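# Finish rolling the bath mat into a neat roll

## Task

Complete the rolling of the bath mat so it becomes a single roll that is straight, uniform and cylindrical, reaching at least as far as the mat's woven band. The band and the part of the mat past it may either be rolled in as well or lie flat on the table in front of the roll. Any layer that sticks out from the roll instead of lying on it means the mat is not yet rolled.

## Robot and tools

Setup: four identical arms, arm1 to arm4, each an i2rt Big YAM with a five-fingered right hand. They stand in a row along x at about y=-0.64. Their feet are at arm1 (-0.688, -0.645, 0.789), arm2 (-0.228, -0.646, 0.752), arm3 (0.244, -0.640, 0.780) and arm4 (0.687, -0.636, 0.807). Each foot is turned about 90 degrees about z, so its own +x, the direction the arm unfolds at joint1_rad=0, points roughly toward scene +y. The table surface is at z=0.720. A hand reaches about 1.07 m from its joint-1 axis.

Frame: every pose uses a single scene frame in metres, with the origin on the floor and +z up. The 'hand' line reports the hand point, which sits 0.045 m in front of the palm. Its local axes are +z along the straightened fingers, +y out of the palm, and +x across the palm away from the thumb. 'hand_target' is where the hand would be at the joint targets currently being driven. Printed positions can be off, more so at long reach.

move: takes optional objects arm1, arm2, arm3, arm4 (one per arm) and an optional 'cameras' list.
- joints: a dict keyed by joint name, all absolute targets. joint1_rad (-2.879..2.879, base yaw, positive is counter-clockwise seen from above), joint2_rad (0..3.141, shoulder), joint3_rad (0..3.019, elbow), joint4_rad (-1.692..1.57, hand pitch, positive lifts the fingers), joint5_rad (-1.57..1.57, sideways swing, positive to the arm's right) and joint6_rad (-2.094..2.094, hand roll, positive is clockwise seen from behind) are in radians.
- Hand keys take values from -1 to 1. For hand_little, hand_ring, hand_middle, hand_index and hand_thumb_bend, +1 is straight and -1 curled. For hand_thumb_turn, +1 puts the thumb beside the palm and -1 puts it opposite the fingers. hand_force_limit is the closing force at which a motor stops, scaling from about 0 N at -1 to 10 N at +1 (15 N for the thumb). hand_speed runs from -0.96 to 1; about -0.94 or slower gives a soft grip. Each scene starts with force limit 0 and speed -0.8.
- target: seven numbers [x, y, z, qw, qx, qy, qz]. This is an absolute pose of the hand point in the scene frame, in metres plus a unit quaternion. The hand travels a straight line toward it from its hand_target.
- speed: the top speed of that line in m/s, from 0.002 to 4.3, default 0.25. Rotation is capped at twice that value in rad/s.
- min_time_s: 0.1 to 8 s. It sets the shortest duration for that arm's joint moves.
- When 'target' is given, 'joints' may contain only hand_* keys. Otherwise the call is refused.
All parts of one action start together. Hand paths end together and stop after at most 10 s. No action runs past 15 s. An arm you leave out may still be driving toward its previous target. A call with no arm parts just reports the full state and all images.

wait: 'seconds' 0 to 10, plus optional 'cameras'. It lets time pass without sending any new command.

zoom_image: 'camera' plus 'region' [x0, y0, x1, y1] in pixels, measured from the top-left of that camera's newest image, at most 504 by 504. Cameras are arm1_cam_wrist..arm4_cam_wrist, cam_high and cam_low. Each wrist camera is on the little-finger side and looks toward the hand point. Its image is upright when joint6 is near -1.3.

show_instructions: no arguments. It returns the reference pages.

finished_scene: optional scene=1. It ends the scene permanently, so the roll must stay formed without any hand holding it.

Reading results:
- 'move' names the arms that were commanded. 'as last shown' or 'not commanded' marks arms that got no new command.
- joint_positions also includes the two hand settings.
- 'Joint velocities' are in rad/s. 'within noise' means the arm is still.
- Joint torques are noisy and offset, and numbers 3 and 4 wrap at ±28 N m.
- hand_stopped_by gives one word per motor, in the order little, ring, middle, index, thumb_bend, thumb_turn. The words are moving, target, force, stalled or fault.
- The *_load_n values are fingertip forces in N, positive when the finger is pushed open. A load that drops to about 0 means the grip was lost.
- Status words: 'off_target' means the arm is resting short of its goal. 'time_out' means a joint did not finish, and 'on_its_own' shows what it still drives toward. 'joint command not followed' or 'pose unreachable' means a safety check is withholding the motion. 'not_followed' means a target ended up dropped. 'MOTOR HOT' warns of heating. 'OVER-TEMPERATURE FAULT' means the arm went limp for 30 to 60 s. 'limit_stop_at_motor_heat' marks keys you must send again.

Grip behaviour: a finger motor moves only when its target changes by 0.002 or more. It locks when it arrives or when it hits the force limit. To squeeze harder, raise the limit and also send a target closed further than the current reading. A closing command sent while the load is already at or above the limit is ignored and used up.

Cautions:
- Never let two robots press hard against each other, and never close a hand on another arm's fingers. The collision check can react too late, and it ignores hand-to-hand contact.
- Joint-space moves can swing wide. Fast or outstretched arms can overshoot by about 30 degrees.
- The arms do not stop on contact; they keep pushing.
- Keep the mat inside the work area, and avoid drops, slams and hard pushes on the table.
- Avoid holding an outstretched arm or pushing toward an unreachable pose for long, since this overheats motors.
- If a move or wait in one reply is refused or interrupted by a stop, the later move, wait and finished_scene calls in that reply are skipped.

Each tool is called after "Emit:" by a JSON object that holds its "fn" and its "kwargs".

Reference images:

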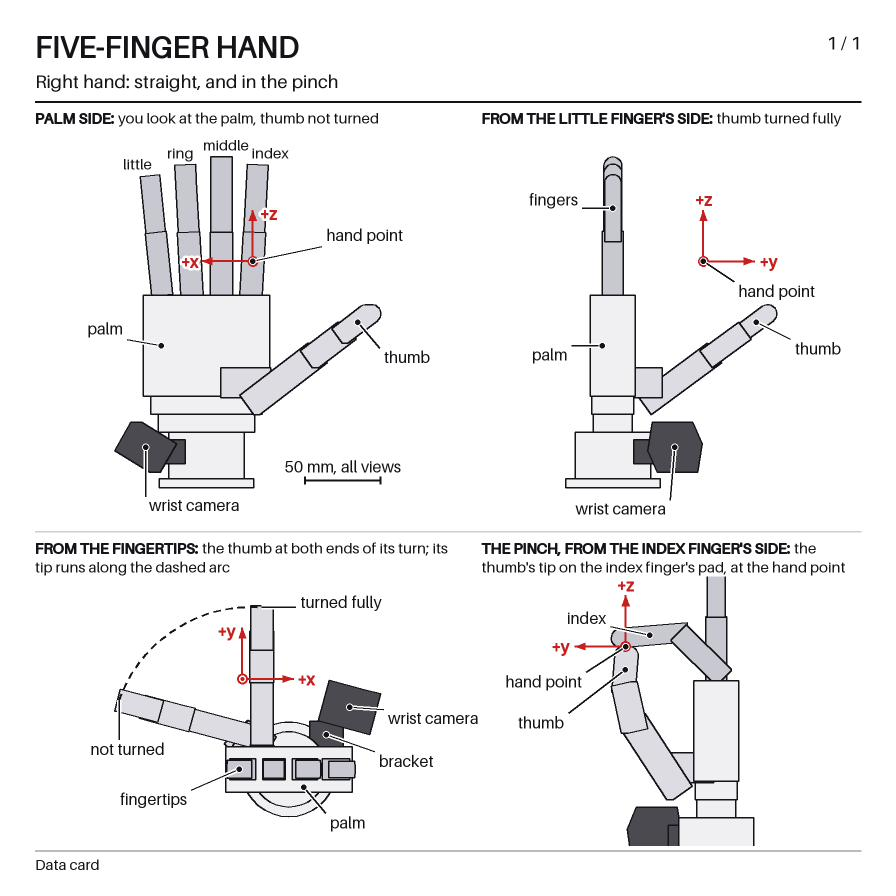

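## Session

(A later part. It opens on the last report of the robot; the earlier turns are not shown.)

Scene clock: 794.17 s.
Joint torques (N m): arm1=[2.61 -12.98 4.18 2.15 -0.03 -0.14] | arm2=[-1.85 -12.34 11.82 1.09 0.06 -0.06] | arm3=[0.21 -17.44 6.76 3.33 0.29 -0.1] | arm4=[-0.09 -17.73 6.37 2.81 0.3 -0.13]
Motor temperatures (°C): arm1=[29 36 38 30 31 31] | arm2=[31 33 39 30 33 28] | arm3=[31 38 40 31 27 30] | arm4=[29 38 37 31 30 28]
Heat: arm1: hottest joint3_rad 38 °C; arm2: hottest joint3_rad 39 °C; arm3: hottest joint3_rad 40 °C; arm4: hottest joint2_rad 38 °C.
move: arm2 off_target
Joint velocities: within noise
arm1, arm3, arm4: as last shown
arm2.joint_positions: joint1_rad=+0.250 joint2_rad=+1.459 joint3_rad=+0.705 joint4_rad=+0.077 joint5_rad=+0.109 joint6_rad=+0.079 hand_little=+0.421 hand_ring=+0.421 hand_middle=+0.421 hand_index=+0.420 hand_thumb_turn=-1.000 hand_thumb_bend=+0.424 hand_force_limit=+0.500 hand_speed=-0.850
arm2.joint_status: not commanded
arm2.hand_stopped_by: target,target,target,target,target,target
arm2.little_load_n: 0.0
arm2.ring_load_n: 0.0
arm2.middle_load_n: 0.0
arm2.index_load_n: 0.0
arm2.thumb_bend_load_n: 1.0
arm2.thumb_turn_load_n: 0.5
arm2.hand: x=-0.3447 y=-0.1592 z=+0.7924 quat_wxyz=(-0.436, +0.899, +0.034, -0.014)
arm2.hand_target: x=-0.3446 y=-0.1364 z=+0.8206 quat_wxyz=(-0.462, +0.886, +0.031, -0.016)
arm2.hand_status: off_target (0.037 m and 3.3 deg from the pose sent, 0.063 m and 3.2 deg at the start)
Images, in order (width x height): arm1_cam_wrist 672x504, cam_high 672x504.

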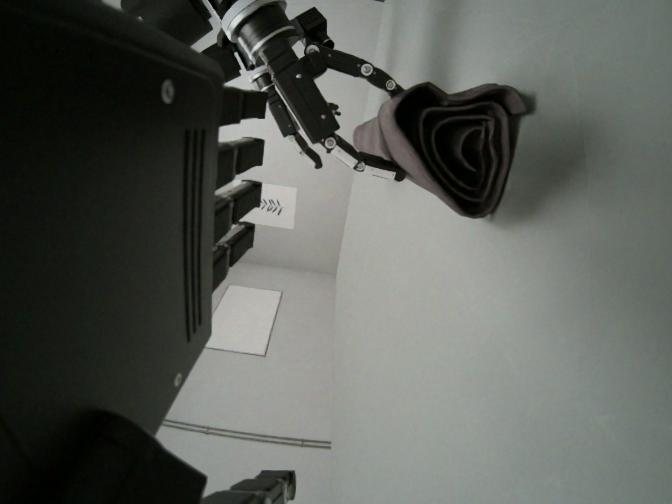

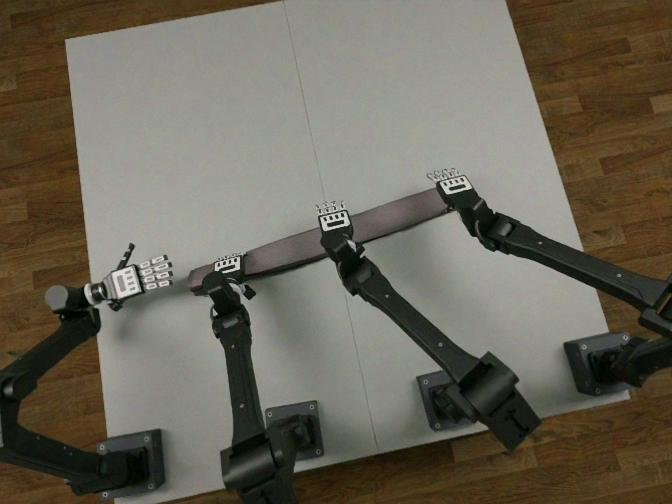

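Emit:
{"fn": "move", "kwargs": {"arm2": {"target": [-0.345, -0.160, 0.765, 0.4617, -0.8864, -0.0309, 0.0162], "speed": 0.1}}}

Emit:
{"fn": "move", "kwargs": {"arm2": {"joints": {"hand_little": 0.74, "hand_ring": 0.74, "hand_middle": 0.74, "hand_index": 0.74, "hand_thumb_bend": 1.0, "hand_speed": -0.7}}}}

Emit:
{"fn": "move", "kwargs": {"arm2": {"target": [-0.345, -0.160, 0.87, 0.3825, -0.9233, -0.0322, 0.0134], "speed": 0.2}, "cameras": ["arm1_cam_wrist", "cam_high"]}}

Emit:
{"fn": "zoom_image", "kwargs": {"camera": "arm1_cam_wrist", "region": [340, 40, 560, 260]}}

Scene clock: 799.10 s.
Joint torques (N m): arm1=[1.9 -12.51 4.18 2.18 0 -0.08] | arm2=[0.15 -8.23 5.81 1.52 0.36 0.03] | arm3=[0.21 -17.44 6.76 3.32 0.3 -0.1] | arm4=[0.21 -17.79 6.2 2.85 0.3 -0.17]
Motor temperatures (°C): arm1=[29 35 38 30 31 31] | arm2=[31 33 39 30 33 28] | arm3=[31 38 40 31 27 30] | arm4=[29 38 37 31 30 28]
Heat: arm1: hottest joint3_rad 38 °C; arm2: hottest joint3_rad 39 °C; arm3: hottest joint3_rad 40 °C; arm4: hottest joint2_rad 38 °C.
move: arm2 off_target
Joint velocities: within noise
arm1, arm3, arm4: as last shown
arm1.thumb_bend_load_n: 0.5
arm1.thumb_turn_load_n: -0.5
arm2.joint_positions: joint1_rad=+0.251 joint2_rad=+1.501 joint3_rad=+0.643 joint4_rad=+0.263 joint5_rad=+0.113 joint6_rad=+0.079 hand_little=+0.421 hand_ring=+0.421 hand_middle=+0.421 hand_index=+0.420 hand_thumb_turn=-1.000 hand_thumb_bend=+0.424 hand_force_limit=+0.500 hand_speed=-0.850
arm2.joint_status: not commanded
arm2.hand_stopped_by: target,target,target,target,target,target
arm2.little_load_n: 0.0
arm2.ring_load_n: 0.0
arm2.middle_load_n: 0.5
arm2.index_load_n: 0.0
arm2.thumb_bend_load_n: 0.5
arm2.thumb_turn_load_n: 0.5
arm2.hand: x=-0.3453 y=-0.1544 z=+0.7786 quat_wxyz=(-0.472, +0.881, +0.030, -0.019)
arm2.hand_target: x=-0.3449 y=-0.1603 z=+0.7653 quat_wxyz=(-0.462, +0.886, +0.031, -0.016)
arm2.hand_status: off_target (0.015 m and 1.4 deg from the pose sent, 0.027 m and 3.3 deg at the start)
arm3.thumb_bend_load_n: 0.5
pictures: none

Scene clock: 800.93 s.
Joint torques (N m): arm1=[2.08 -12.75 3.96 2.06 -0.03 -0.12] | arm2=[-0.26 -9.99 6.38 1.59 0.19 0.01] | arm3=[0.21 -17.38 6.78 3.34 0.29 -0.1] | arm4=[-0.03 -17.67 6.32 2.93 0.29 -0.16]
Motor temperatures (°C): arm1=[29 35 38 30 31 31] | arm2=[31 33 39 30 33 28] | arm3=[31 38 40 31 27 30] | arm4=[29 38 37 31 30 28]
Heat: arm1: hottest joint3_rad 38 °C; arm2: hottest joint3_rad 39 °C; arm3: hottest joint3_rad 40 °C; arm4: hottest joint2_rad 38 °C.
move: arm2 done
Joint velocities: within noise
arm1, arm3, arm4: as last shown
arm1.little_load_n: 0.0
arm1.thumb_bend_load_n: 0.0
arm1.thumb_turn_load_n: 0.0
arm2.joint_positions: joint1_rad=+0.251 joint2_rad=+1.517 joint3_rad=+0.635 joint4_rad=+0.263 joint5_rad=+0.116 joint6_rad=+0.079 hand_little=+0.740 hand_ring=+0.740 hand_middle=+0.740 hand_index=+0.740 hand_thumb_turn=-1.000 hand_thumb_bend=+1.000 hand_force_limit=+0.500 hand_speed=-0.700
arm2.joint_status: all done
arm2.hand_stopped_by: target,target,target,target,target,target
arm2.little_load_n: 0.0
arm2.ring_load_n: 0.0
arm2.middle_load_n: 0.0
arm2.index_load_n: 0.0
arm2.thumb_bend_load_n: 0.0
arm2.thumb_turn_load_n: 0.0
arm2.hand: x=-0.3435 y=-0.1599 z=+0.7676 quat_wxyz=(-0.462, +0.886, +0.030, -0.016)
arm2.hand_target: x=-0.3449 y=-0.1603 z=+0.7653 quat_wxyz=(-0.462, +0.886, +0.031, -0.016)
arm2.hand_status: not commanded
arm3.thumb_bend_load_n: 0.0
arm4.little_load_n: -0.5
pictures: none

Scene clock: 802.40 s.
Joint torques (N m): arm1=[2.26 -12.4 4.22 2.06 -0.01 -0.16] | arm2=[-1.2 -10.4 12.44 1.02 0.02 0.07] | arm3=[0.26 -17.49 6.78 3.33 0.3 -0.1] | arm4=[-0.03 -18.08 6.27 2.85 0.3 -0.18]
Motor temperatures (°C): arm1=[29 35 38 30 31 31] | arm2=[31 33 39 30 33 28] | arm3=[31 38 40 31 27 30] | arm4=[29 38 37 31 30 28]
Heat: arm1: hottest joint3_rad 38 °C; arm2: hottest joint3_rad 39 °C; arm3: hottest joint3_rad 40 °C; arm4: hottest joint2_rad 38 °C.
move: arm2 off_target
Joint velocities: within noise
arm1, arm3, arm4: as last shown
arm2.joint_positions: joint1_rad=+0.251 joint2_rad=+1.348 joint3_rad=+0.857 joint4_rad=-0.339 joint5_rad=+0.097 joint6_rad=+0.083 hand_little=+0.740 hand_ring=+0.740 hand_middle=+0.740 hand_index=+0.740 hand_thumb_turn=-1.000 hand_thumb_bend=+1.000 hand_force_limit=+0.500 hand_speed=-0.700
arm2.joint_status: not commanded
arm2.hand_stopped_by: target,target,target,target,target,target
arm2.little_load_n: 0.0
arm2.ring_load_n: 0.0
arm2.middle_load_n: 0.0
arm2.index_load_n: 0.0
arm2.thumb_bend_load_n: 0.0
arm2.thumb_turn_load_n: 0.0
arm2.hand: x=-0.3433 y=-0.1786 z=+0.8499 quat_wxyz=(-0.366, +0.930, +0.041, -0.009)
arm2.hand_target: x=-0.3447 y=-0.1610 z=+0.8703 quat_wxyz=(-0.383, +0.923, +0.032, -0.013)
arm2.hand_status: off_target (0.027 m and 2.3 deg from the pose sent, 0.102 m and 10.1 deg at the start)
arm3.middle_load_n: -0.5
arm4.little_load_n: 0.0
arm4.thumb_bend_load_n: -0.5
Images, in order (width x height): arm1_cam_wrist 672x504, cam_high 672x504.

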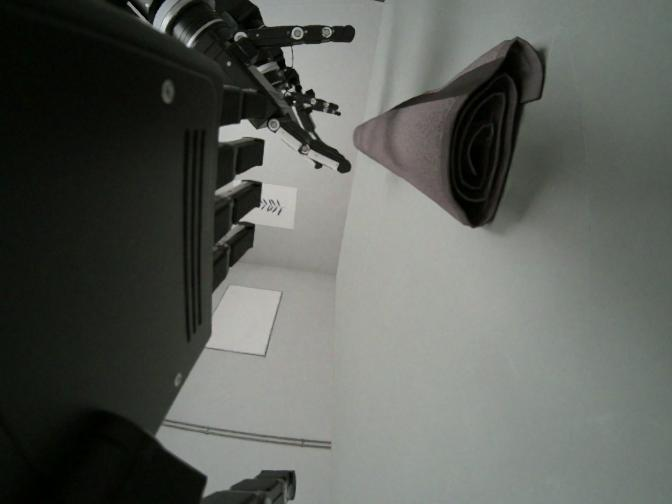

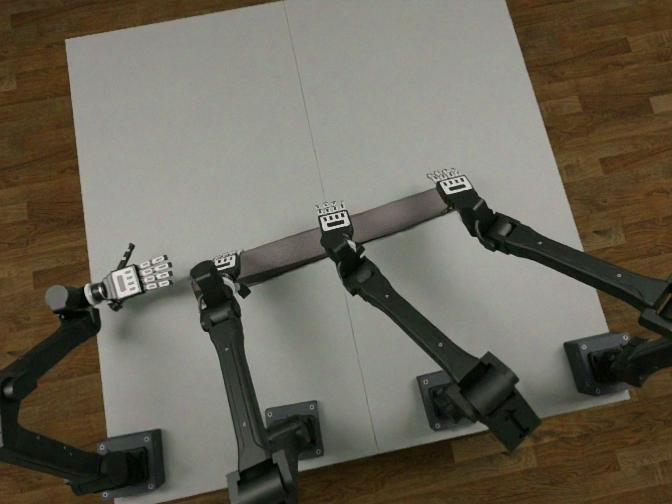

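Scaled by 2.291 from the camera's image (finer frame: 960x720).

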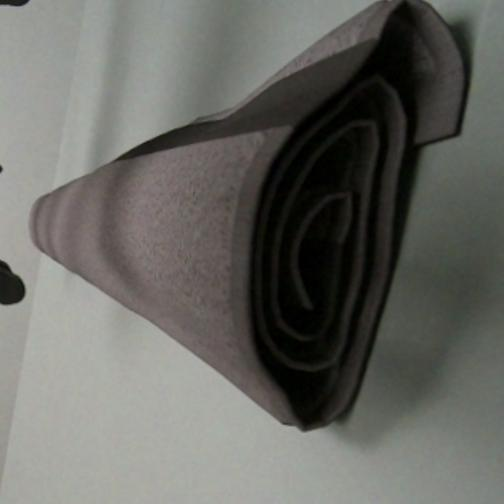

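Emit:
{"fn": "move", "kwargs": {"arm2": {"target": [-0.345, -0.250, 0.90, 0.5733, -0.8187, -0.0286, 0.0200], "speed": 0.25, "joints": {"hand_thumb_turn": 1.0, "hand_little": 1.0, "hand_ring": 1.0, "hand_middle": 1.0, "hand_index": 1.0, "hand_speed": 0.0}}, "arm1": {"target": [-0.565, -0.12, 0.815, 0.5417, -0.5417, 0.4545, -0.4545], "speed": 0.1}, "cameras": ["arm1_cam_wrist", "cam_high"]}}

Emit:
{"fn": "zoom_image", "kwargs": {"camera": "cam_high", "region": [170, 180, 350, 310]}}

Emit:
{"fn": "zoom_image", "kwargs": {"camera": "arm1_cam_wrist", "region": [340, 20, 560, 240]}}

Scene clock: 805.90 s.
Joint torques (N m): arm1=[2.49 -11.22 4.51 1.61 -0.02 -0.04] | arm2=[0.38 -4.37 8.65 1.95 0.22 0.02] | arm3=[0.21 -17.44 6.78 3.36 0.29 -0.1] | arm4=[-0.26 -17.79 6.39 2.91 0.27 -0.21]
Motor temperatures (°C): arm1=[29 35 38 30 31 31] | arm2=[31 33 40 30 33 28] | arm3=[31 38 40 31 27 30] | arm4=[29 38 37 31 30 28]
Heat: arm1: hottest joint3_rad 38 °C; arm2: hottest joint3_rad 40 °C; arm3: hottest joint3_rad 40 °C; arm4: hottest joint2_rad 38 °C.
move: arm1 done; arm2 done
Joint velocities: within noise
arm1.joint_positions: joint1_rad=+0.160 joint2_rad=+2.017 joint3_rad=+0.829 joint4_rad=+1.174 joint5_rad=+1.519 joint6_rad=+0.017 hand_little=+1.000 hand_ring=+1.000 hand_middle=+1.000 hand_index=+1.000 hand_thumb_turn=+1.000 hand_thumb_bend=+1.000 hand_force_limit=+0.500 hand_speed=+0.000
arm1.joint_status: not commanded
arm1.hand_stopped_by: target,target,target,target,target,target
arm1.little_load_n: 0.0
arm1.ring_load_n: 0.0
arm1.middle_load_n: 0.0
arm1.index_load_n: -0.5
arm1.thumb_bend_load_n: 0.0
arm1.thumb_turn_load_n: 0.0
arm1.hand: x=-0.5597 y=-0.1206 z=+0.8155 quat_wxyz=(-0.542, +0.542, -0.454, +0.453)
arm1.hand_target: x=-0.5647 y=-0.1200 z=+0.8149 quat_wxyz=(-0.543, +0.544, -0.452, +0.452)
arm1.hand_status: done (0.005 m and 0.2 deg from the pose sent, 0.035 m and 0.4 deg at the start; a joint's target at an end of its range on 26 of 50 steps)
arm2.joint_positions: joint1_rad=+0.345 joint2_rad=+0.907 joint3_rad=+0.431 joint4_rad=+0.090 joint5_rad=+0.225 joint6_rad=+0.085 hand_little=+1.000 hand_ring=+1.000 hand_middle=+1.000 hand_index=+1.000 hand_thumb_turn=+1.000 hand_thumb_bend=+1.000 hand_force_limit=+0.500 hand_speed=+0.000
arm2.joint_status: all done
arm2.hand_stopped_by: target,target,target,target,target,target
arm2.little_load_n: 0.0
arm2.ring_load_n: 0.0
arm2.middle_load_n: 0.0
arm2.index_load_n: 0.0
arm2.thumb_bend_load_n: 0.0
arm2.thumb_turn_load_n: 0.0
arm2.hand: x=-0.3418 y=-0.2512 z=+0.8940 quat_wxyz=(-0.564, +0.825, +0.027, -0.017)
arm2.hand_target: x=-0.3449 y=-0.2500 z=+0.9001 quat_wxyz=(-0.573, +0.819, +0.028, -0.020)
arm2.hand_status: done (0.007 m and 1.4 deg from the pose sent, 0.087 m and 27.1 deg at the start)
arm3, arm4: as last shown
arm4.thumb_bend_load_n: 0.0
Images, in order (width x height): arm1_cam_wrist 672x504, cam_high 672x504.

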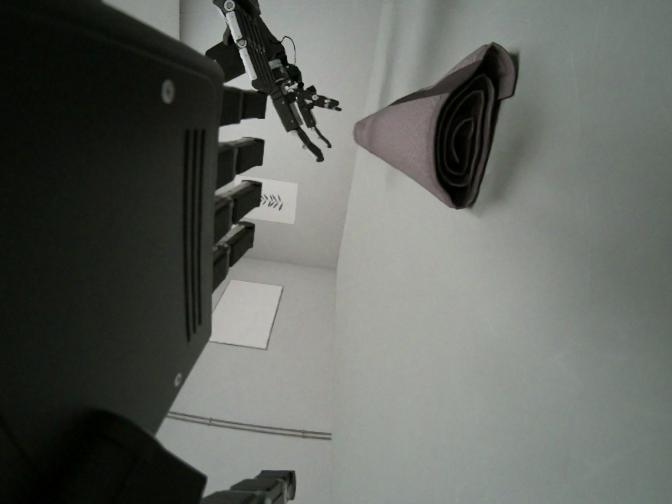

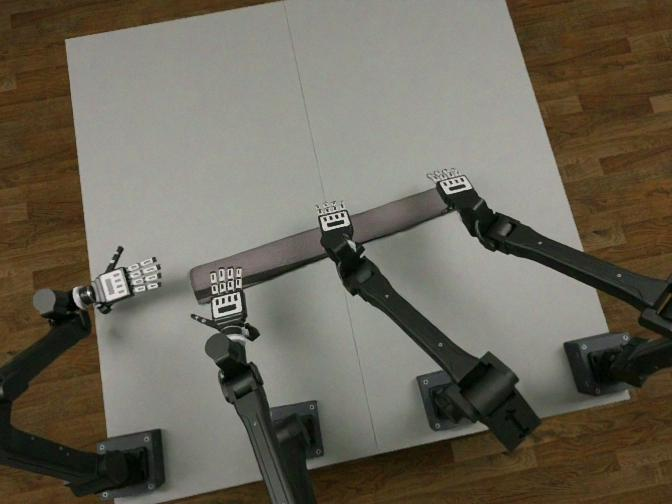

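Scaled by 2.800 from the camera's image (finer frame: 960x720).

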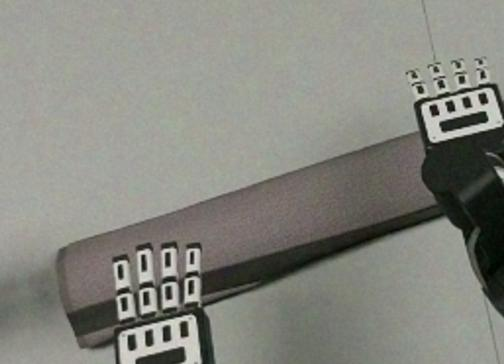

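Scaled by 2.291 from the camera's image (finer frame: 960x720).

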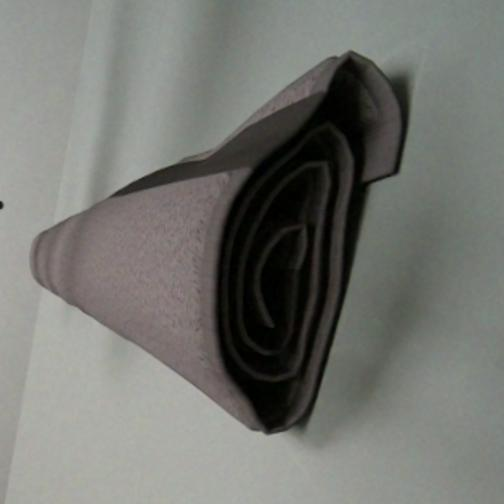

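Emit:
{"fn": "move", "kwargs": {"arm2": {"target": [-0.405, -0.158, 0.84, 0.5877, -0.8083, -0.0282, 0.0205], "speed": 0.2}, "arm3": {"target": [-0.13, -0.20, 0.90, 0.5877, -0.8083, -0.0282, 0.0205], "speed": 0.2, "joints": {"hand_thumb_turn": 1.0, "hand_little": 1.0, "hand_ring": 1.0, "hand_middle": 1.0, "hand_index": 1.0, "hand_speed": 0.0}}, "cameras": ["arm1_cam_wrist", "cam_high"]}}

Scene clock: 809.93 s.
Joint torques (N m): arm1=[2.78 -11.93 4.22 1.57 0.02 -0.11] | arm2=[-0.56 -8.06 10.36 2.21 0.23 0.06] | arm3=[-0.44 -15.5 6.42 3.36 0.36 0.19] | arm4=[0.03 -18.14 6.38 2.91 0.36 -0.18]
Motor temperatures (°C): arm1=[29 35 38 30 31 31] | arm2=[31 33 40 30 33 28] | arm3=[31 38 40 31 27 30] | arm4=[29 39 37 31 30 28]
Heat: arm1: hottest joint3_rad 38 °C; arm2: hottest joint3_rad 40 °C; arm3: hottest joint3_rad 40 °C; arm4: hottest joint2_rad 39 °C.
move: arm2 off_target; arm3 off_target
Joint velocities: within noise
arm1: as last shown
arm1.index_load_n: 0.0
arm1.thumb_turn_load_n: -0.5
arm2.joint_positions: joint1_rad=+0.431 joint2_rad=+1.404 joint3_rad=+0.523 joint4_rad=+0.498 joint5_rad=+0.308 joint6_rad=+0.095 hand_little=+1.000 hand_ring=+1.000 hand_middle=+1.000 hand_index=+1.000 hand_thumb_turn=+1.000 hand_thumb_bend=+1.000 hand_force_limit=+0.500 hand_speed=+0.000
arm2.joint_status: not commanded
arm2.hand_stopped_by: target,target,target,target,target,target
arm2.little_load_n: 0.0
arm2.ring_load_n: 0.0
arm2.middle_load_n: 0.0
arm2.index_load_n: 0.0
arm2.thumb_bend_load_n: 0.0
arm2.thumb_turn_load_n: 0.0
arm2.hand: x=-0.3943 y=-0.1758 z=+0.8211 quat_wxyz=(-0.569, +0.822, +0.035, -0.011)
arm2.hand_target: x=-0.4047 y=-0.1593 z=+0.8406 quat_wxyz=(-0.588, +0.808, +0.028, -0.021)
arm2.hand_status: off_target (0.028 m and 3.0 deg from the pose sent, 0.125 m and 3.4 deg at the start)
arm3.joint_positions: joint1_rad=+0.837 joint2_rad=+1.539 joint3_rad=+0.833 joint4_rad=+0.227 joint5_rad=+0.755 joint6_rad=+0.299 hand_little=+1.000 hand_ring=+1.000 hand_middle=+1.000 hand_index=+1.000 hand_thumb_turn=+1.000 hand_thumb_bend=+1.000 hand_force_limit=+0.500 hand_speed=+0.000
arm3.joint_status: all done
arm3.hand_stopped_by: target,target,target,target,target,target
arm3.little_load_n: 0.0
arm3.ring_load_n: -0.5
arm3.middle_load_n: 0.0
arm3.index_load_n: 0.0
arm3.thumb_bend_load_n: 0.0
arm3.thumb_turn_load_n: 0.0
arm3.hand: x=-0.1254 y=-0.2001 z=+0.8861 quat_wxyz=(-0.576, +0.816, +0.041, -0.004)
arm3.hand_target: x=-0.1298 y=-0.2001 z=+0.8998 quat_wxyz=(-0.587, +0.809, +0.028, -0.020)
arm3.hand_status: off_target (0.015 m and 2.8 deg from the pose sent, 0.146 m and 14.5 deg at the start)
arm4.joint_positions: joint1_rad=+0.659 joint2_rad=+1.829 joint3_rad=+1.213 joint4_rad=-0.029 joint5_rad=+0.512 joint6_rad=+0.349 hand_little=+0.740 hand_ring=+0.740 hand_middle=+0.740 hand_index=+0.740 hand_thumb_turn=-1.000 hand_thumb_bend=+1.000 hand_force_limit=+0.500 hand_speed=-0.800
arm4.joint_status: not commanded
arm4.hand_stopped_by: target,target,target,target,target,target
arm4.little_load_n: 0.0
arm4.ring_load_n: 0.0
arm4.middle_load_n: -0.5
arm4.index_load_n: 0.0
arm4.thumb_bend_load_n: 0.0
arm4.thumb_turn_load_n: 0.0
arm4.hand: x=+0.3033 y=-0.0697 z=+0.8694 quat_wxyz=(-0.490, +0.871, +0.028, -0.012)
arm4.hand_target: x=+0.3000 y=-0.0720 z=+0.8799 quat_wxyz=(-0.499, +0.866, +0.030, -0.017)
arm4.hand_status: not commanded
Images, in order (width x height): arm1_cam_wrist 672x504, cam_high 672x504.

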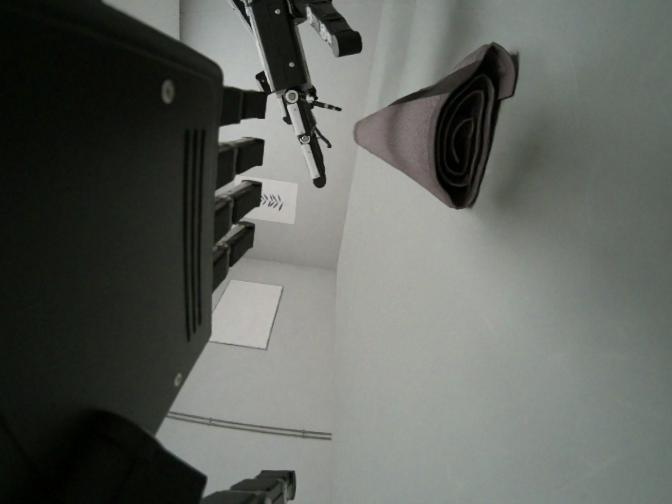

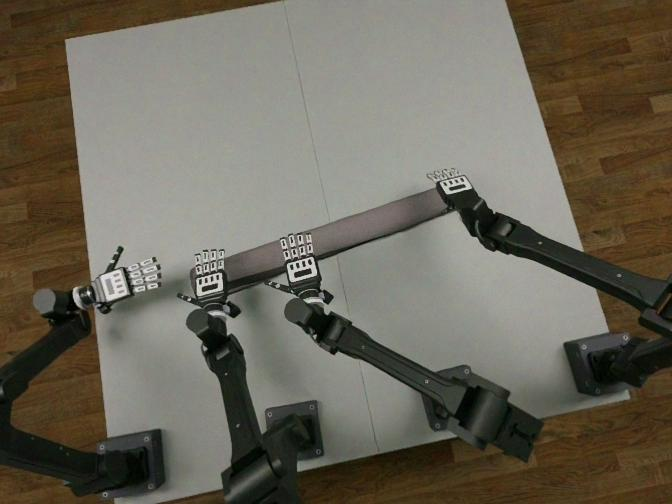

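Emit:
{"fn": "move", "kwargs": {"arm2": {"target": [-0.405, -0.152, 0.735, 0.5877, -0.8083, -0.0282, 0.0205], "speed": 0.1}, "arm3": {"target": [-0.13, -0.135, 0.80, 0.5877, -0.8083, -0.0282, 0.0205], "speed": 0.15}, "cameras": ["arm1_cam_wrist", "cam_high"]}}

Emit:
{"fn": "zoom_image", "kwargs": {"camera": "arm1_cam_wrist", "region": [300, 20, 560, 240]}}

Scene clock: 812.07 s.
Joint torques (N m): arm1=[1.38 -12.63 4.56 1.54 0.04 -0.09] | arm2=[-0.32 -11.99 4.41 1.84 0.02 0.09] | arm3=[-1.96 -15.85 8.29 3.38 0.2 -0.09] | arm4=[-0.44 -17.79 6.23 2.95 0.28 -0.15]
Motor temperatures (°C): arm1=[29 35 38 30 31 31] | arm2=[31 33 40 30 33 28] | arm3=[31 38 40 31 27 30] | arm4=[29 39 37 31 30 28]
Heat: arm1: hottest joint3_rad 38 °C; arm2: hottest joint3_rad 40 °C; arm3: hottest joint3_rad 40 °C; arm4: hottest joint2_rad 39 °C.
move: arm2 done; arm3 off_target
Joint velocities: within noise
arm1, arm4: as last shown
arm2.joint_positions: joint1_rad=+0.431 joint2_rad=+1.779 joint3_rad=+0.523 joint4_rad=+0.905 joint5_rad=+0.306 joint6_rad=+0.095 hand_little=+1.000 hand_ring=+1.000 hand_middle=+1.000 hand_index=+1.000 hand_thumb_turn=+1.000 hand_thumb_bend=+1.000 hand_force_limit=+0.500 hand_speed=+0.000
arm2.joint_status: not commanded
arm2.hand_stopped_by: target,target,target,target,target,target
arm2.little_load_n: 0.0
arm2.ring_load_n: 0.0
arm2.middle_load_n: 0.0
arm2.index_load_n: 0.0
arm2.thumb_bend_load_n: 0.0
arm2.thumb_turn_load_n: 0.0
arm2.hand: x=-0.4028 y=-0.1565 z=+0.7317 quat_wxyz=(-0.581, +0.813, +0.032, -0.016)
arm2.hand_target: x=-0.4051 y=-0.1520 z=+0.7351 quat_wxyz=(-0.588, +0.808, +0.028, -0.021)
arm2.hand_status: done (0.006 m and 1.1 deg from the pose sent, 0.090 m and 3.0 deg at the start)
arm3.joint_positions: joint1_rad=+0.749 joint2_rad=+1.828 joint3_rad=+0.833 joint4_rad=+0.527 joint5_rad=+0.664 joint6_rad=+0.270 hand_little=+1.000 hand_ring=+1.000 hand_middle=+1.000 hand_index=+1.000 hand_thumb_turn=+1.000 hand_thumb_bend=+1.000 hand_force_limit=+0.500 hand_speed=+0.000
arm3.joint_status: not commanded
arm3.hand_stopped_by: target,target,target,target,target,target
arm3.little_load_n: 0.0
arm3.ring_load_n: 0.0
arm3.middle_load_n: 0.0
arm3.index_load_n: 0.0
arm3.thumb_bend_load_n: 0.0
arm3.thumb_turn_load_n: 0.0
arm3.hand: x=-0.1181 y=-0.1577 z=+0.7797 quat_wxyz=(-0.568, +0.822, +0.039, -0.009)
arm3.hand_target: x=-0.1287 y=-0.1363 z=+0.8007 quat_wxyz=(-0.588, +0.808, +0.028, -0.020)
arm3.hand_status: off_target (0.033 m and 3.3 deg from the pose sent, 0.108 m and 2.8 deg at the start)
arm4.ring_load_n: -0.5
Images, in order (width x height): arm1_cam_wrist 672x504, cam_high 672x504.

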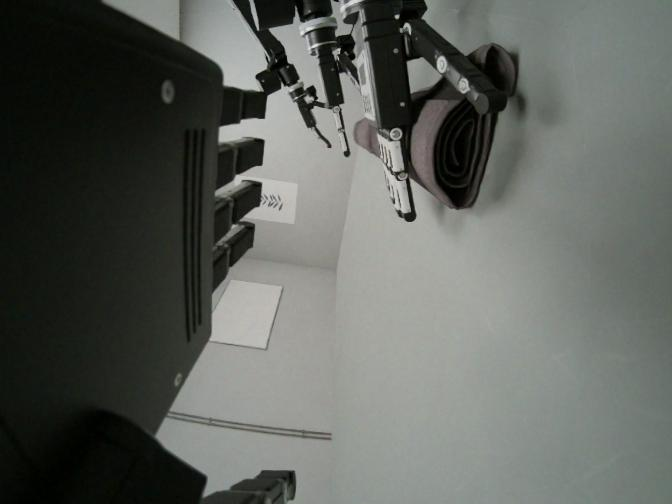

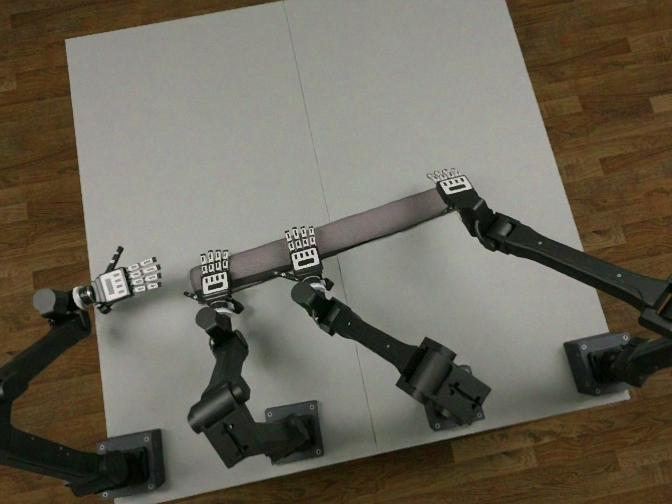

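Scaled by 1.938 from the camera's image (finer frame: 960x720).

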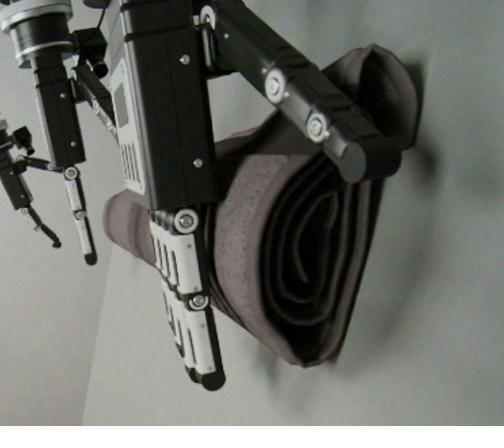

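Emit:
{"fn": "move", "kwargs": {"arm3": {"target": [-0.13, -0.138, 0.718, 0.5877, -0.8083, -0.0282, 0.0205], "speed": 0.1}, "arm2": {"target": [-0.405, -0.152, 0.725, 0.5877, -0.8083, -0.0282, 0.0205], "speed": 0.1}, "cameras": ["arm1_cam_wrist", "cam_high"]}}

Emit:
{"fn": "zoom_image", "kwargs": {"camera": "arm1_cam_wrist", "region": [300, 20, 560, 240]}}

Scene clock: 813.80 s.
Joint torques (N m): arm1=[2.26 -12.04 4.46 1.55 0.07 0.01] | arm2=[-1.26 -10.46 4.51 1.87 0.08 0.01] | arm3=[-1.49 -14.1 6.63 2.82 0.1 -0.06] | arm4=[0.09 -17.96 6.23 2.84 0.28 -0.17]
Motor temperatures (°C): arm1=[29 35 38 30 31 31] | arm2=[31 33 39 30 33 28] | arm3=[31 38 40 31 27 30] | arm4=[29 39 37 31 30 28]
Heat: arm1: hottest joint3_rad 38 °C; arm2: hottest joint3_rad 39 °C; arm3: hottest joint3_rad 40 °C; arm4: hottest joint2_rad 39 °C.
move: arm2 done; arm3 off_target
Joint velocities: within noise
arm1, arm4: as last shown
arm1.little_load_n: -0.5
arm1.index_load_n: -0.5
arm1.thumb_turn_load_n: 0.0
arm2.joint_positions: joint1_rad=+0.431 joint2_rad=+1.810 joint3_rad=+0.523 joint4_rad=+0.949 joint5_rad=+0.305 joint6_rad=+0.098 hand_little=+1.000 hand_ring=+1.000 hand_middle=+1.000 hand_index=+1.000 hand_thumb_turn=+1.000 hand_thumb_bend=+1.000 hand_force_limit=+0.500 hand_speed=+0.000
arm2.joint_status: not commanded
arm2.hand_stopped_by: target,target,target,target,target,target
arm2.little_load_n: 0.0
arm2.ring_load_n: 0.0
arm2.middle_load_n: 0.0
arm2.index_load_n: 0.0
arm2.thumb_bend_load_n: 0.0
arm2.thumb_turn_load_n: 0.0
arm2.hand: x=-0.4037 y=-0.1551 z=+0.7267 quat_wxyz=(-0.586, +0.810, +0.030, -0.019)
arm2.hand_target: x=-0.4051 y=-0.1520 z=+0.7251 quat_wxyz=(-0.588, +0.808, +0.028, -0.021)
arm2.hand_status: done (0.004 m and 0.4 deg from the pose sent, 0.008 m and 1.1 deg at the start)
arm3.joint_positions: joint1_rad=+0.749 joint2_rad=+2.009 joint3_rad=+0.840 joint4_rad=+0.756 joint5_rad=+0.669 joint6_rad=+0.269 hand_little=+1.000 hand_ring=+1.000 hand_middle=+1.000 hand_index=+1.000 hand_thumb_turn=+1.000 hand_thumb_bend=+1.000 hand_force_limit=+0.500 hand_speed=+0.000
arm3.joint_status: not commanded
arm3.hand_stopped_by: target,target,target,target,target,target
arm3.little_load_n: 0.0
arm3.ring_load_n: 0.0
arm3.middle_load_n: 0.0
arm3.index_load_n: 0.0
arm3.thumb_bend_load_n: 0.0
arm3.thumb_turn_load_n: 0.0
arm3.hand: x=-0.1243 y=-0.1502 z=+0.7253 quat_wxyz=(-0.585, +0.810, +0.027, -0.023)
arm3.hand_target: x=-0.1294 y=-0.1387 z=+0.7182 quat_wxyz=(-0.588, +0.808, +0.028, -0.020)
arm3.hand_status: off_target (0.015 m and 0.5 deg from the pose sent, 0.066 m and 3.3 deg at the start)
arm4.ring_load_n: 0.0
arm4.middle_load_n: 0.0
Images, in order (width x height): arm1_cam_wrist 672x504, cam_high 672x504.

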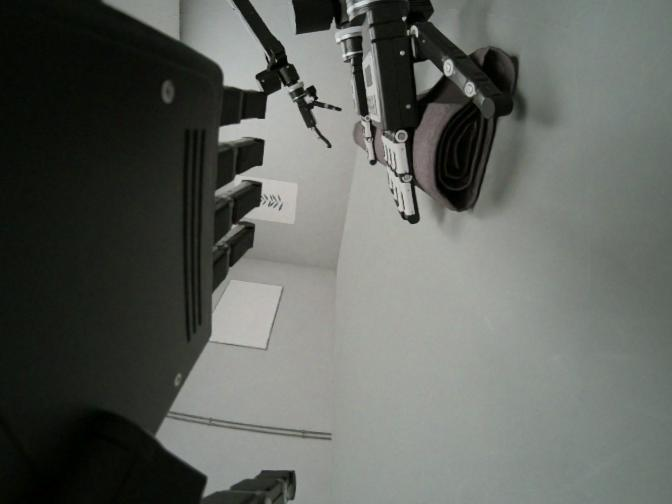

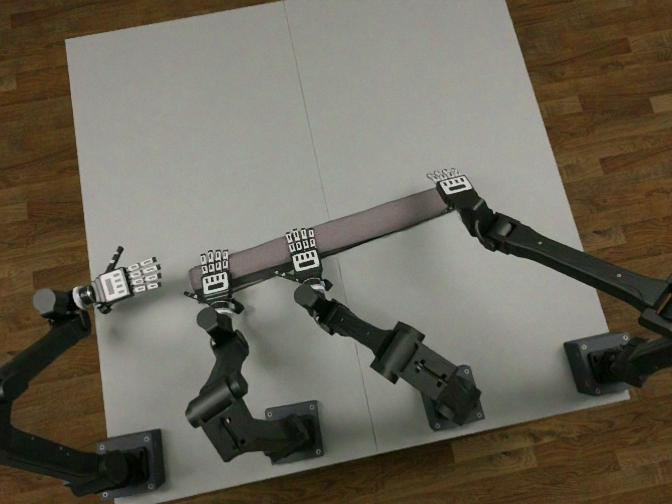

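Scaled by 1.938 from the camera's image (finer frame: 960x720).

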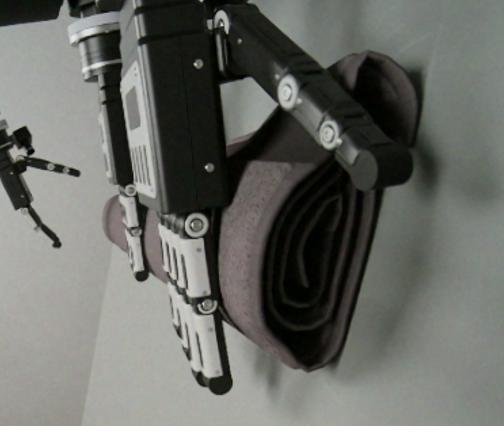

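Emit:
{"fn": "move", "kwargs": {"arm2": {"target": [-0.405, -0.19, 0.728, 0.5877, -0.8083, -0.0282, 0.0205], "speed": 0.03}, "arm3": {"target": [-0.13, -0.165, 0.718, 0.5877, -0.8083, -0.0282, 0.0205], "speed": 0.03}, "cameras": ["arm1_cam_wrist", "cam_high"]}}

Emit:
{"fn": "zoom_image", "kwargs": {"camera": "arm1_cam_wrist", "region": [300, 20, 560, 240]}}

Scene clock: 815.93 s.
Joint torques (N m): arm1=[2.84 -12.28 4.56 1.51 -0.03 -0.08] | arm2=[0.26 -10.87 2.07 1.74 0.23 0.11] | arm3=[0.73 -16.09 3.25 2.92 0.17 0.15] | arm4=[0.15 -17.73 6.22 2.99 0.3 -0.21]
Motor temperatures (°C): arm1=[29 35 37 30 31 31] | arm2=[31 33 39 30 33 28] | arm3=[31 38 40 31 27 30] | arm4=[29 39 37 31 30 28]
Heat: arm1: hottest joint3_rad 37 °C; arm2: hottest joint3_rad 39 °C; arm3: hottest joint3_rad 40 °C; arm4: hottest joint2_rad 39 °C.
move: arm2 done; arm3 off_target
Joint velocities: within noise
arm1, arm4: as last shown
arm1.little_load_n: 0.0
arm1.index_load_n: 0.0
arm1.thumb_turn_load_n: -0.5
arm2.joint_positions: joint1_rad=+0.465 joint2_rad=+1.779 joint3_rad=+0.450 joint4_rad=+0.993 joint5_rad=+0.344 joint6_rad=+0.104 hand_little=+1.000 hand_ring=+1.000 hand_middle=+1.000 hand_index=+1.000 hand_thumb_turn=+1.000 hand_thumb_bend=+1.000 hand_force_limit=+0.500 hand_speed=+0.000
arm2.joint_status: not commanded
arm2.hand_stopped_by: target,target,target,target,target,target
arm2.little_load_n: 0.0
arm2.ring_load_n: 0.0
arm2.middle_load_n: 0.0
arm2.index_load_n: 0.0
arm2.thumb_bend_load_n: 0.0
arm2.thumb_turn_load_n: 0.0
arm2.hand: x=-0.4022 y=-0.1831 z=+0.7279 quat_wxyz=(-0.588, +0.808, +0.029, -0.015)
arm2.hand_target: x=-0.4050 y=-0.1900 z=+0.7279 quat_wxyz=(-0.588, +0.808, +0.028, -0.021)
arm2.hand_status: done (0.007 m and 0.6 deg from the pose sent, 0.035 m and 0.4 deg at the start)
arm3.joint_positions: joint1_rad=+0.763 joint2_rad=+2.009 joint3_rad=+0.834 joint4_rad=+0.769 joint5_rad=+0.705 joint6_rad=+0.269 hand_little=+1.000 hand_ring=+1.000 hand_middle=+1.000 hand_index=+1.000 hand_thumb_turn=+1.000 hand_thumb_bend=+1.000 hand_force_limit=+0.500 hand_speed=+0.000
arm3.joint_status: not commanded
arm3.hand_stopped_by: target,target,target,target,target,target
arm3.little_load_n: 0.0
arm3.ring_load_n: 0.0
arm3.middle_load_n: 0.0
arm3.index_load_n: 0.0
arm3.thumb_bend_load_n: 0.0
arm3.thumb_turn_load_n: -1.0
arm3.hand: x=-0.1240 y=-0.1542 z=+0.7268 quat_wxyz=(-0.591, +0.806, +0.021, -0.015)
arm3.hand_target: x=-0.1298 y=-0.1650 z=+0.7181 quat_wxyz=(-0.588, +0.808, +0.028, -0.020)
arm3.hand_status: off_target (0.015 m and 1.1 deg from the pose sent, 0.017 m and 0.5 deg at the start)
Images, in order (width x height): arm1_cam_wrist 672x504, cam_high 672x504.

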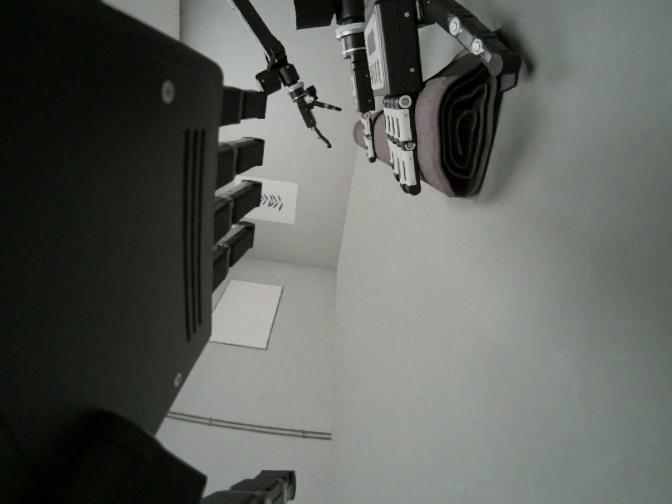

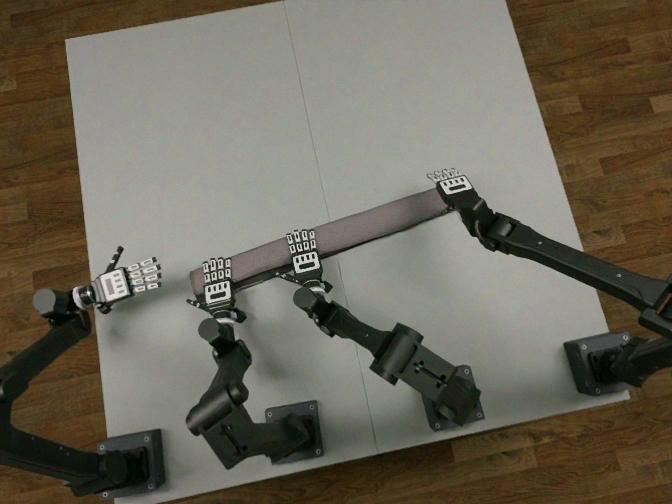

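Scaled by 1.938 from the camera's image (finer frame: 960x720).

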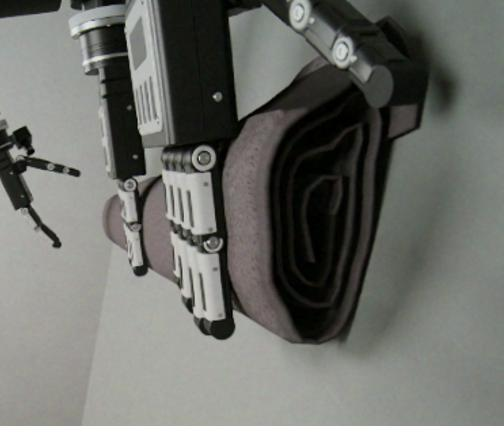

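Emit:
{"fn": "move", "kwargs": {"arm2": {"target": [-0.405, -0.225, 0.732, 0.5877, -0.8083, -0.0282, 0.0205], "speed": 0.03}, "arm3": {"target": [-0.13, -0.19, 0.720, 0.5877, -0.8083, -0.0282, 0.0205], "speed": 0.03}, "cameras": ["arm1_cam_wrist", "cam_high"]}}

Emit:
{"fn": "zoom_image", "kwargs": {"camera": "arm1_cam_wrist", "region": [300, 20, 560, 240]}}

Scene clock: 817.93 s.
Joint torques (N m): arm1=[2.43 -12.16 4.41 1.59 0.04 -0.03] | arm2=[0.79 -10.4 1.73 1.47 0.19 0.16] | arm3=[1.08 -16.91 2.33 2.36 0.14 0.32] | arm4=[0.09 -17.79 6.35 2.99 0.27 -0.17]
Motor temperatures (°C): arm1=[29 35 37 30 31 31] | arm2=[31 33 39 30 33 28] | arm3=[31 38 40 31 27 30] | arm4=[29 39 37 31 30 28]
Heat: arm1: hottest joint3_rad 37 °C; arm2: hottest joint3_rad 39 °C; arm3: hottest joint3_rad 40 °C; arm4: hottest joint2_rad 39 °C.
move: arm2 done; arm3 off_target
Joint velocities: within noise
arm1, arm4: as last shown
arm2.joint_positions: joint1_rad=+0.515 joint2_rad=+1.726 joint3_rad=+0.363 joint4_rad=+1.016 joint5_rad=+0.391 joint6_rad=+0.121 hand_little=+1.000 hand_ring=+1.000 hand_middle=+1.000 hand_index=+1.000 hand_thumb_turn=+1.000 hand_thumb_bend=+1.000 hand_force_limit=+0.500 hand_speed=+0.000
arm2.joint_status: not commanded
arm2.hand_stopped_by: target,target,target,target,target,target
arm2.little_load_n: 0.0
arm2.ring_load_n: 0.0
arm2.middle_load_n: 0.0
arm2.index_load_n: 0.0
arm2.thumb_bend_load_n: 0.0
arm2.thumb_turn_load_n: 0.0
arm2.hand: x=-0.4022 y=-0.2192 z=+0.7306 quat_wxyz=(-0.587, +0.809, +0.030, -0.014)
arm2.hand_target: x=-0.4049 y=-0.2248 z=+0.7320 quat_wxyz=(-0.588, +0.808, +0.028, -0.021)
arm2.hand_status: done (0.007 m and 0.8 deg from the pose sent, 0.042 m and 0.7 deg at the start)
arm3.joint_positions: joint1_rad=+0.801 joint2_rad=+1.998 joint3_rad=+0.795 joint4_rad=+0.790 joint5_rad=+0.744 joint6_rad=+0.276 hand_little=+1.000 hand_ring=+1.000 hand_middle=+1.000 hand_index=+1.000 hand_thumb_turn=+1.000 hand_thumb_bend=+1.000 hand_force_limit=+0.500 hand_speed=+0.000
arm3.joint_status: not commanded
arm3.hand_stopped_by: target,target,target,target,target,target
arm3.little_load_n: 0.0
arm3.ring_load_n: 0.0
arm3.middle_load_n: 0.0
arm3.index_load_n: 0.0
arm3.thumb_bend_load_n: 0.0
arm3.thumb_turn_load_n: 0.0
arm3.hand: x=-0.1249 y=-0.1749 z=+0.7258 quat_wxyz=(-0.594, +0.804, +0.024, -0.011)
arm3.hand_target: x=-0.1297 y=-0.1896 z=+0.7200 quat_wxyz=(-0.588, +0.808, +0.028, -0.020)
arm3.hand_status: off_target (0.017 m and 1.5 deg from the pose sent, 0.037 m and 1.1 deg at the start)
Images, in order (width x height): arm1_cam_wrist 672x504, cam_high 672x504.

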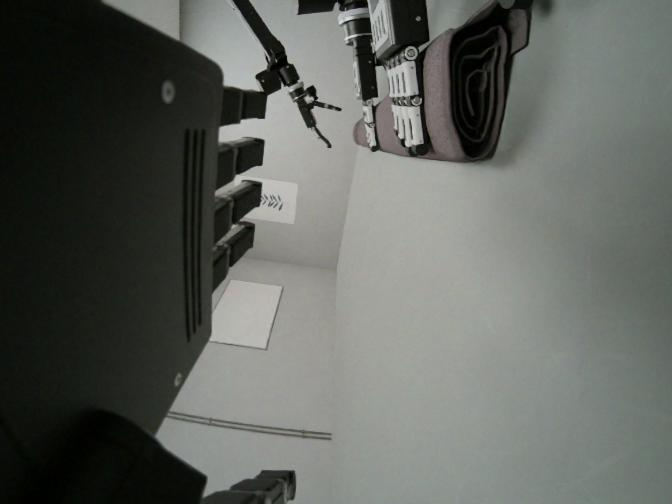

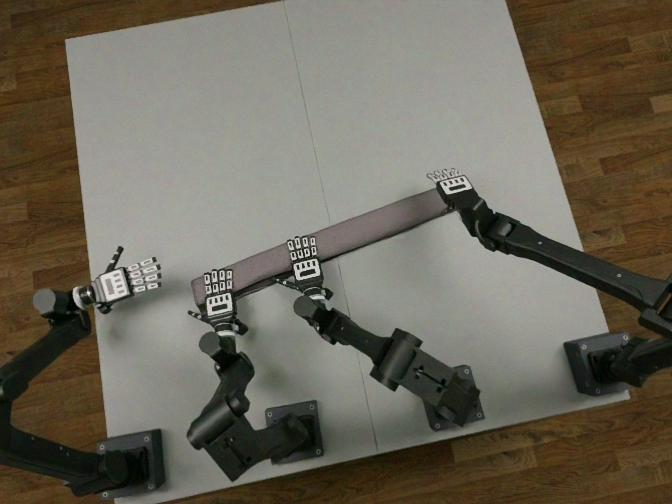

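Scaled by 1.938 from the camera's image (finer frame: 960x720).

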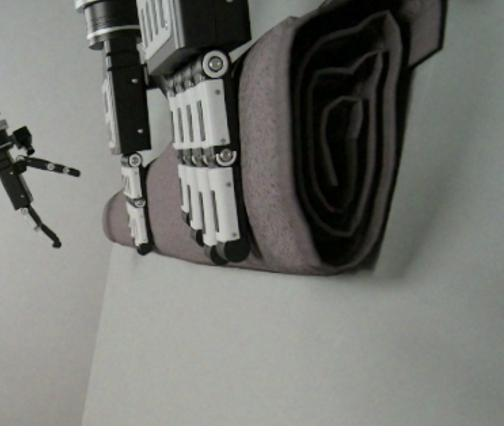

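Emit:
{"fn": "move", "kwargs": {"arm2": {"target": [-0.405, -0.215, 0.86, 0.5877, -0.8083, -0.0282, 0.0205], "speed": 0.25}, "arm3": {"target": [-0.13, -0.17, 0.86, 0.5877, -0.8083, -0.0282, 0.0205], "speed": 0.25}, "cameras": ["arm1_cam_wrist", "cam_high", "cam_low"]}}

Emit:
{"fn": "zoom_image", "kwargs": {"camera": "arm1_cam_wrist", "region": [340, 0, 560, 220]}}

Emit:
{"fn": "zoom_image", "kwargs": {"camera": "cam_high", "region": [170, 160, 500, 320]}}

Scene clock: 820.97 s.
Joint torques (N m): arm1=[0.91 -11.46 4.57 1.44 0.01 -0.03] | arm2=[-1.2 -7 10.99 1.32 0.09 0.03] | arm3=[-1.85 -16.03 9.1 1.95 0.21 0.11] | arm4=[-0.15 -18.02 6.37 2.97 0.28 -0.15]
Motor temperatures (°C): arm1=[29 35 37 30 31 31] | arm2=[31 33 39 30 33 28] | arm3=[31 38 40 31 27 30] | arm4=[29 39 37 31 30 28]
Heat: arm1: hottest joint3_rad 37 °C; arm2: hottest joint3_rad 39 °C; arm3: hottest joint3_rad 40 °C; arm4: hottest joint2_rad 39 °C.
move: arm2 off_target; arm3 off_target
Joint velocities: within noise
arm1, arm4: as last shown
arm1.little_load_n: -0.5
arm2.joint_positions: joint1_rad=+0.516 joint2_rad=+1.207 joint3_rad=+0.417 joint4_rad=+0.409 joint5_rad=+0.382 joint6_rad=+0.122 hand_little=+1.000 hand_ring=+1.000 hand_middle=+1.000 hand_index=+1.000 hand_thumb_turn=+1.000 hand_thumb_bend=+1.000 hand_force_limit=+0.500 hand_speed=+0.000
arm2.joint_status: not commanded
arm2.hand_stopped_by: target,target,target,target,target,target
arm2.little_load_n: 0.0
arm2.ring_load_n: 0.0
arm2.middle_load_n: 0.0
arm2.index_load_n: 0.0
arm2.thumb_bend_load_n: 0.0
arm2.thumb_turn_load_n: -0.5
arm2.hand: x=-0.3987 y=-0.2306 z=+0.8399 quat_wxyz=(-0.574, +0.818, +0.037, -0.013)
arm2.hand_target: x=-0.4046 y=-0.2160 z=+0.8603 quat_wxyz=(-0.588, +0.808, +0.028, -0.021)
arm2.hand_status: off_target (0.026 m and 2.3 deg from the pose sent, 0.130 m and 0.8 deg at the start)
arm3.joint_positions: joint1_rad=+0.802 joint2_rad=+1.660 joint3_rad=+0.795 joint4_rad=+0.397 joint5_rad=+0.713 joint6_rad=+0.277 hand_little=+1.000 hand_ring=+1.000 hand_middle=+1.000 hand_index=+1.000 hand_thumb_turn=+1.000 hand_thumb_bend=+1.000 hand_force_limit=+0.500 hand_speed=+0.000
arm3.joint_status: not commanded
arm3.hand_stopped_by: target,target,target,target,target,target
arm3.little_load_n: 0.0
arm3.ring_load_n: -0.5
arm3.middle_load_n: 0.0
arm3.index_load_n: 0.0
arm3.thumb_bend_load_n: 0.0
arm3.thumb_turn_load_n: 0.0
arm3.hand: x=-0.1193 y=-0.1877 z=+0.8331 quat_wxyz=(-0.574, +0.818, +0.045, -0.007)
arm3.hand_target: x=-0.1291 y=-0.1710 z=+0.8607 quat_wxyz=(-0.588, +0.808, +0.028, -0.021)
arm3.hand_status: off_target (0.034 m and 3.1 deg from the pose sent, 0.134 m and 1.4 deg at the start)
arm4.thumb_turn_load_n: 0.5
Images, in order (width x height): arm1_cam_wrist 672x504, cam_high 672x504, cam_low 672x504.

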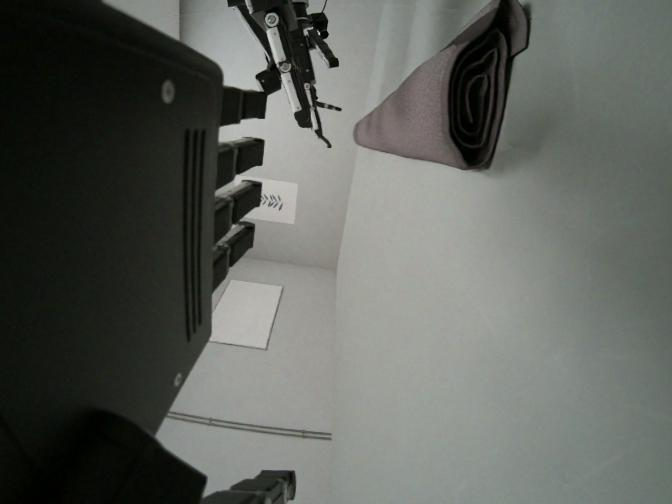

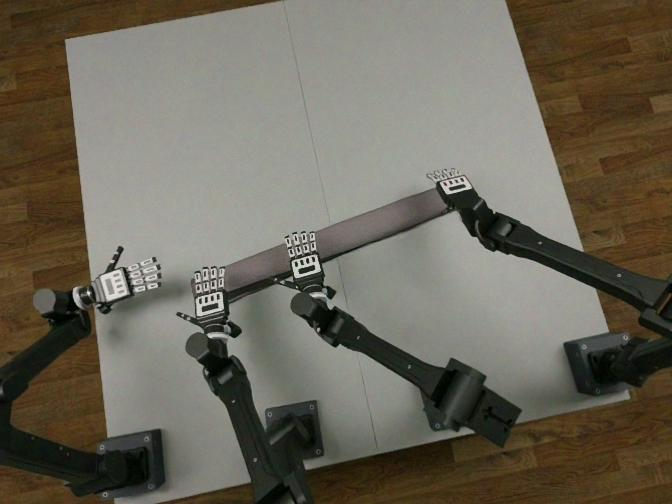

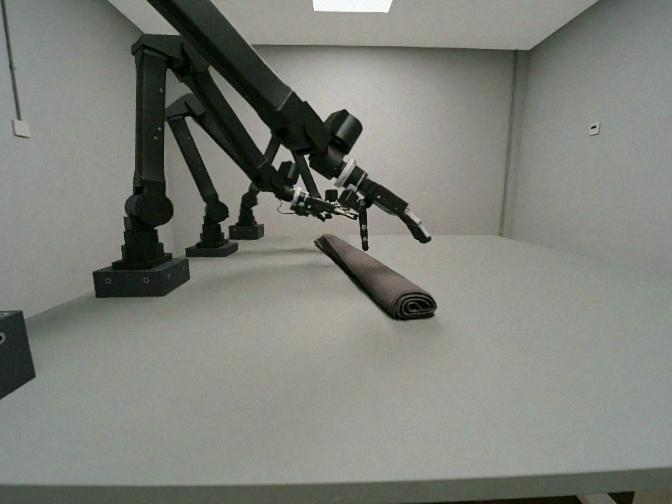

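Scaled by 2.291 from the camera's image (finer frame: 960x720).

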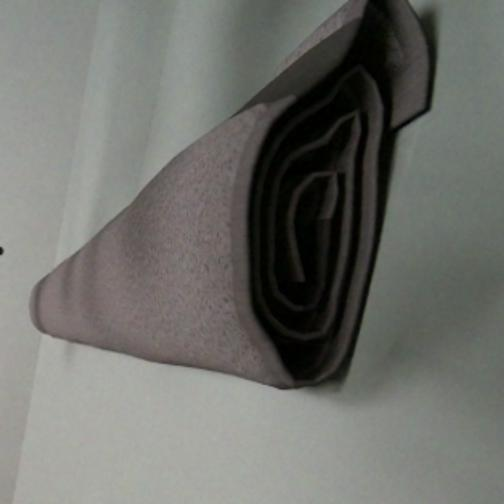

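Scaled by 1.527 from the camera's image (finer frame: 960x720).

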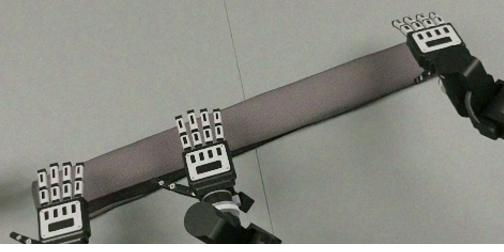

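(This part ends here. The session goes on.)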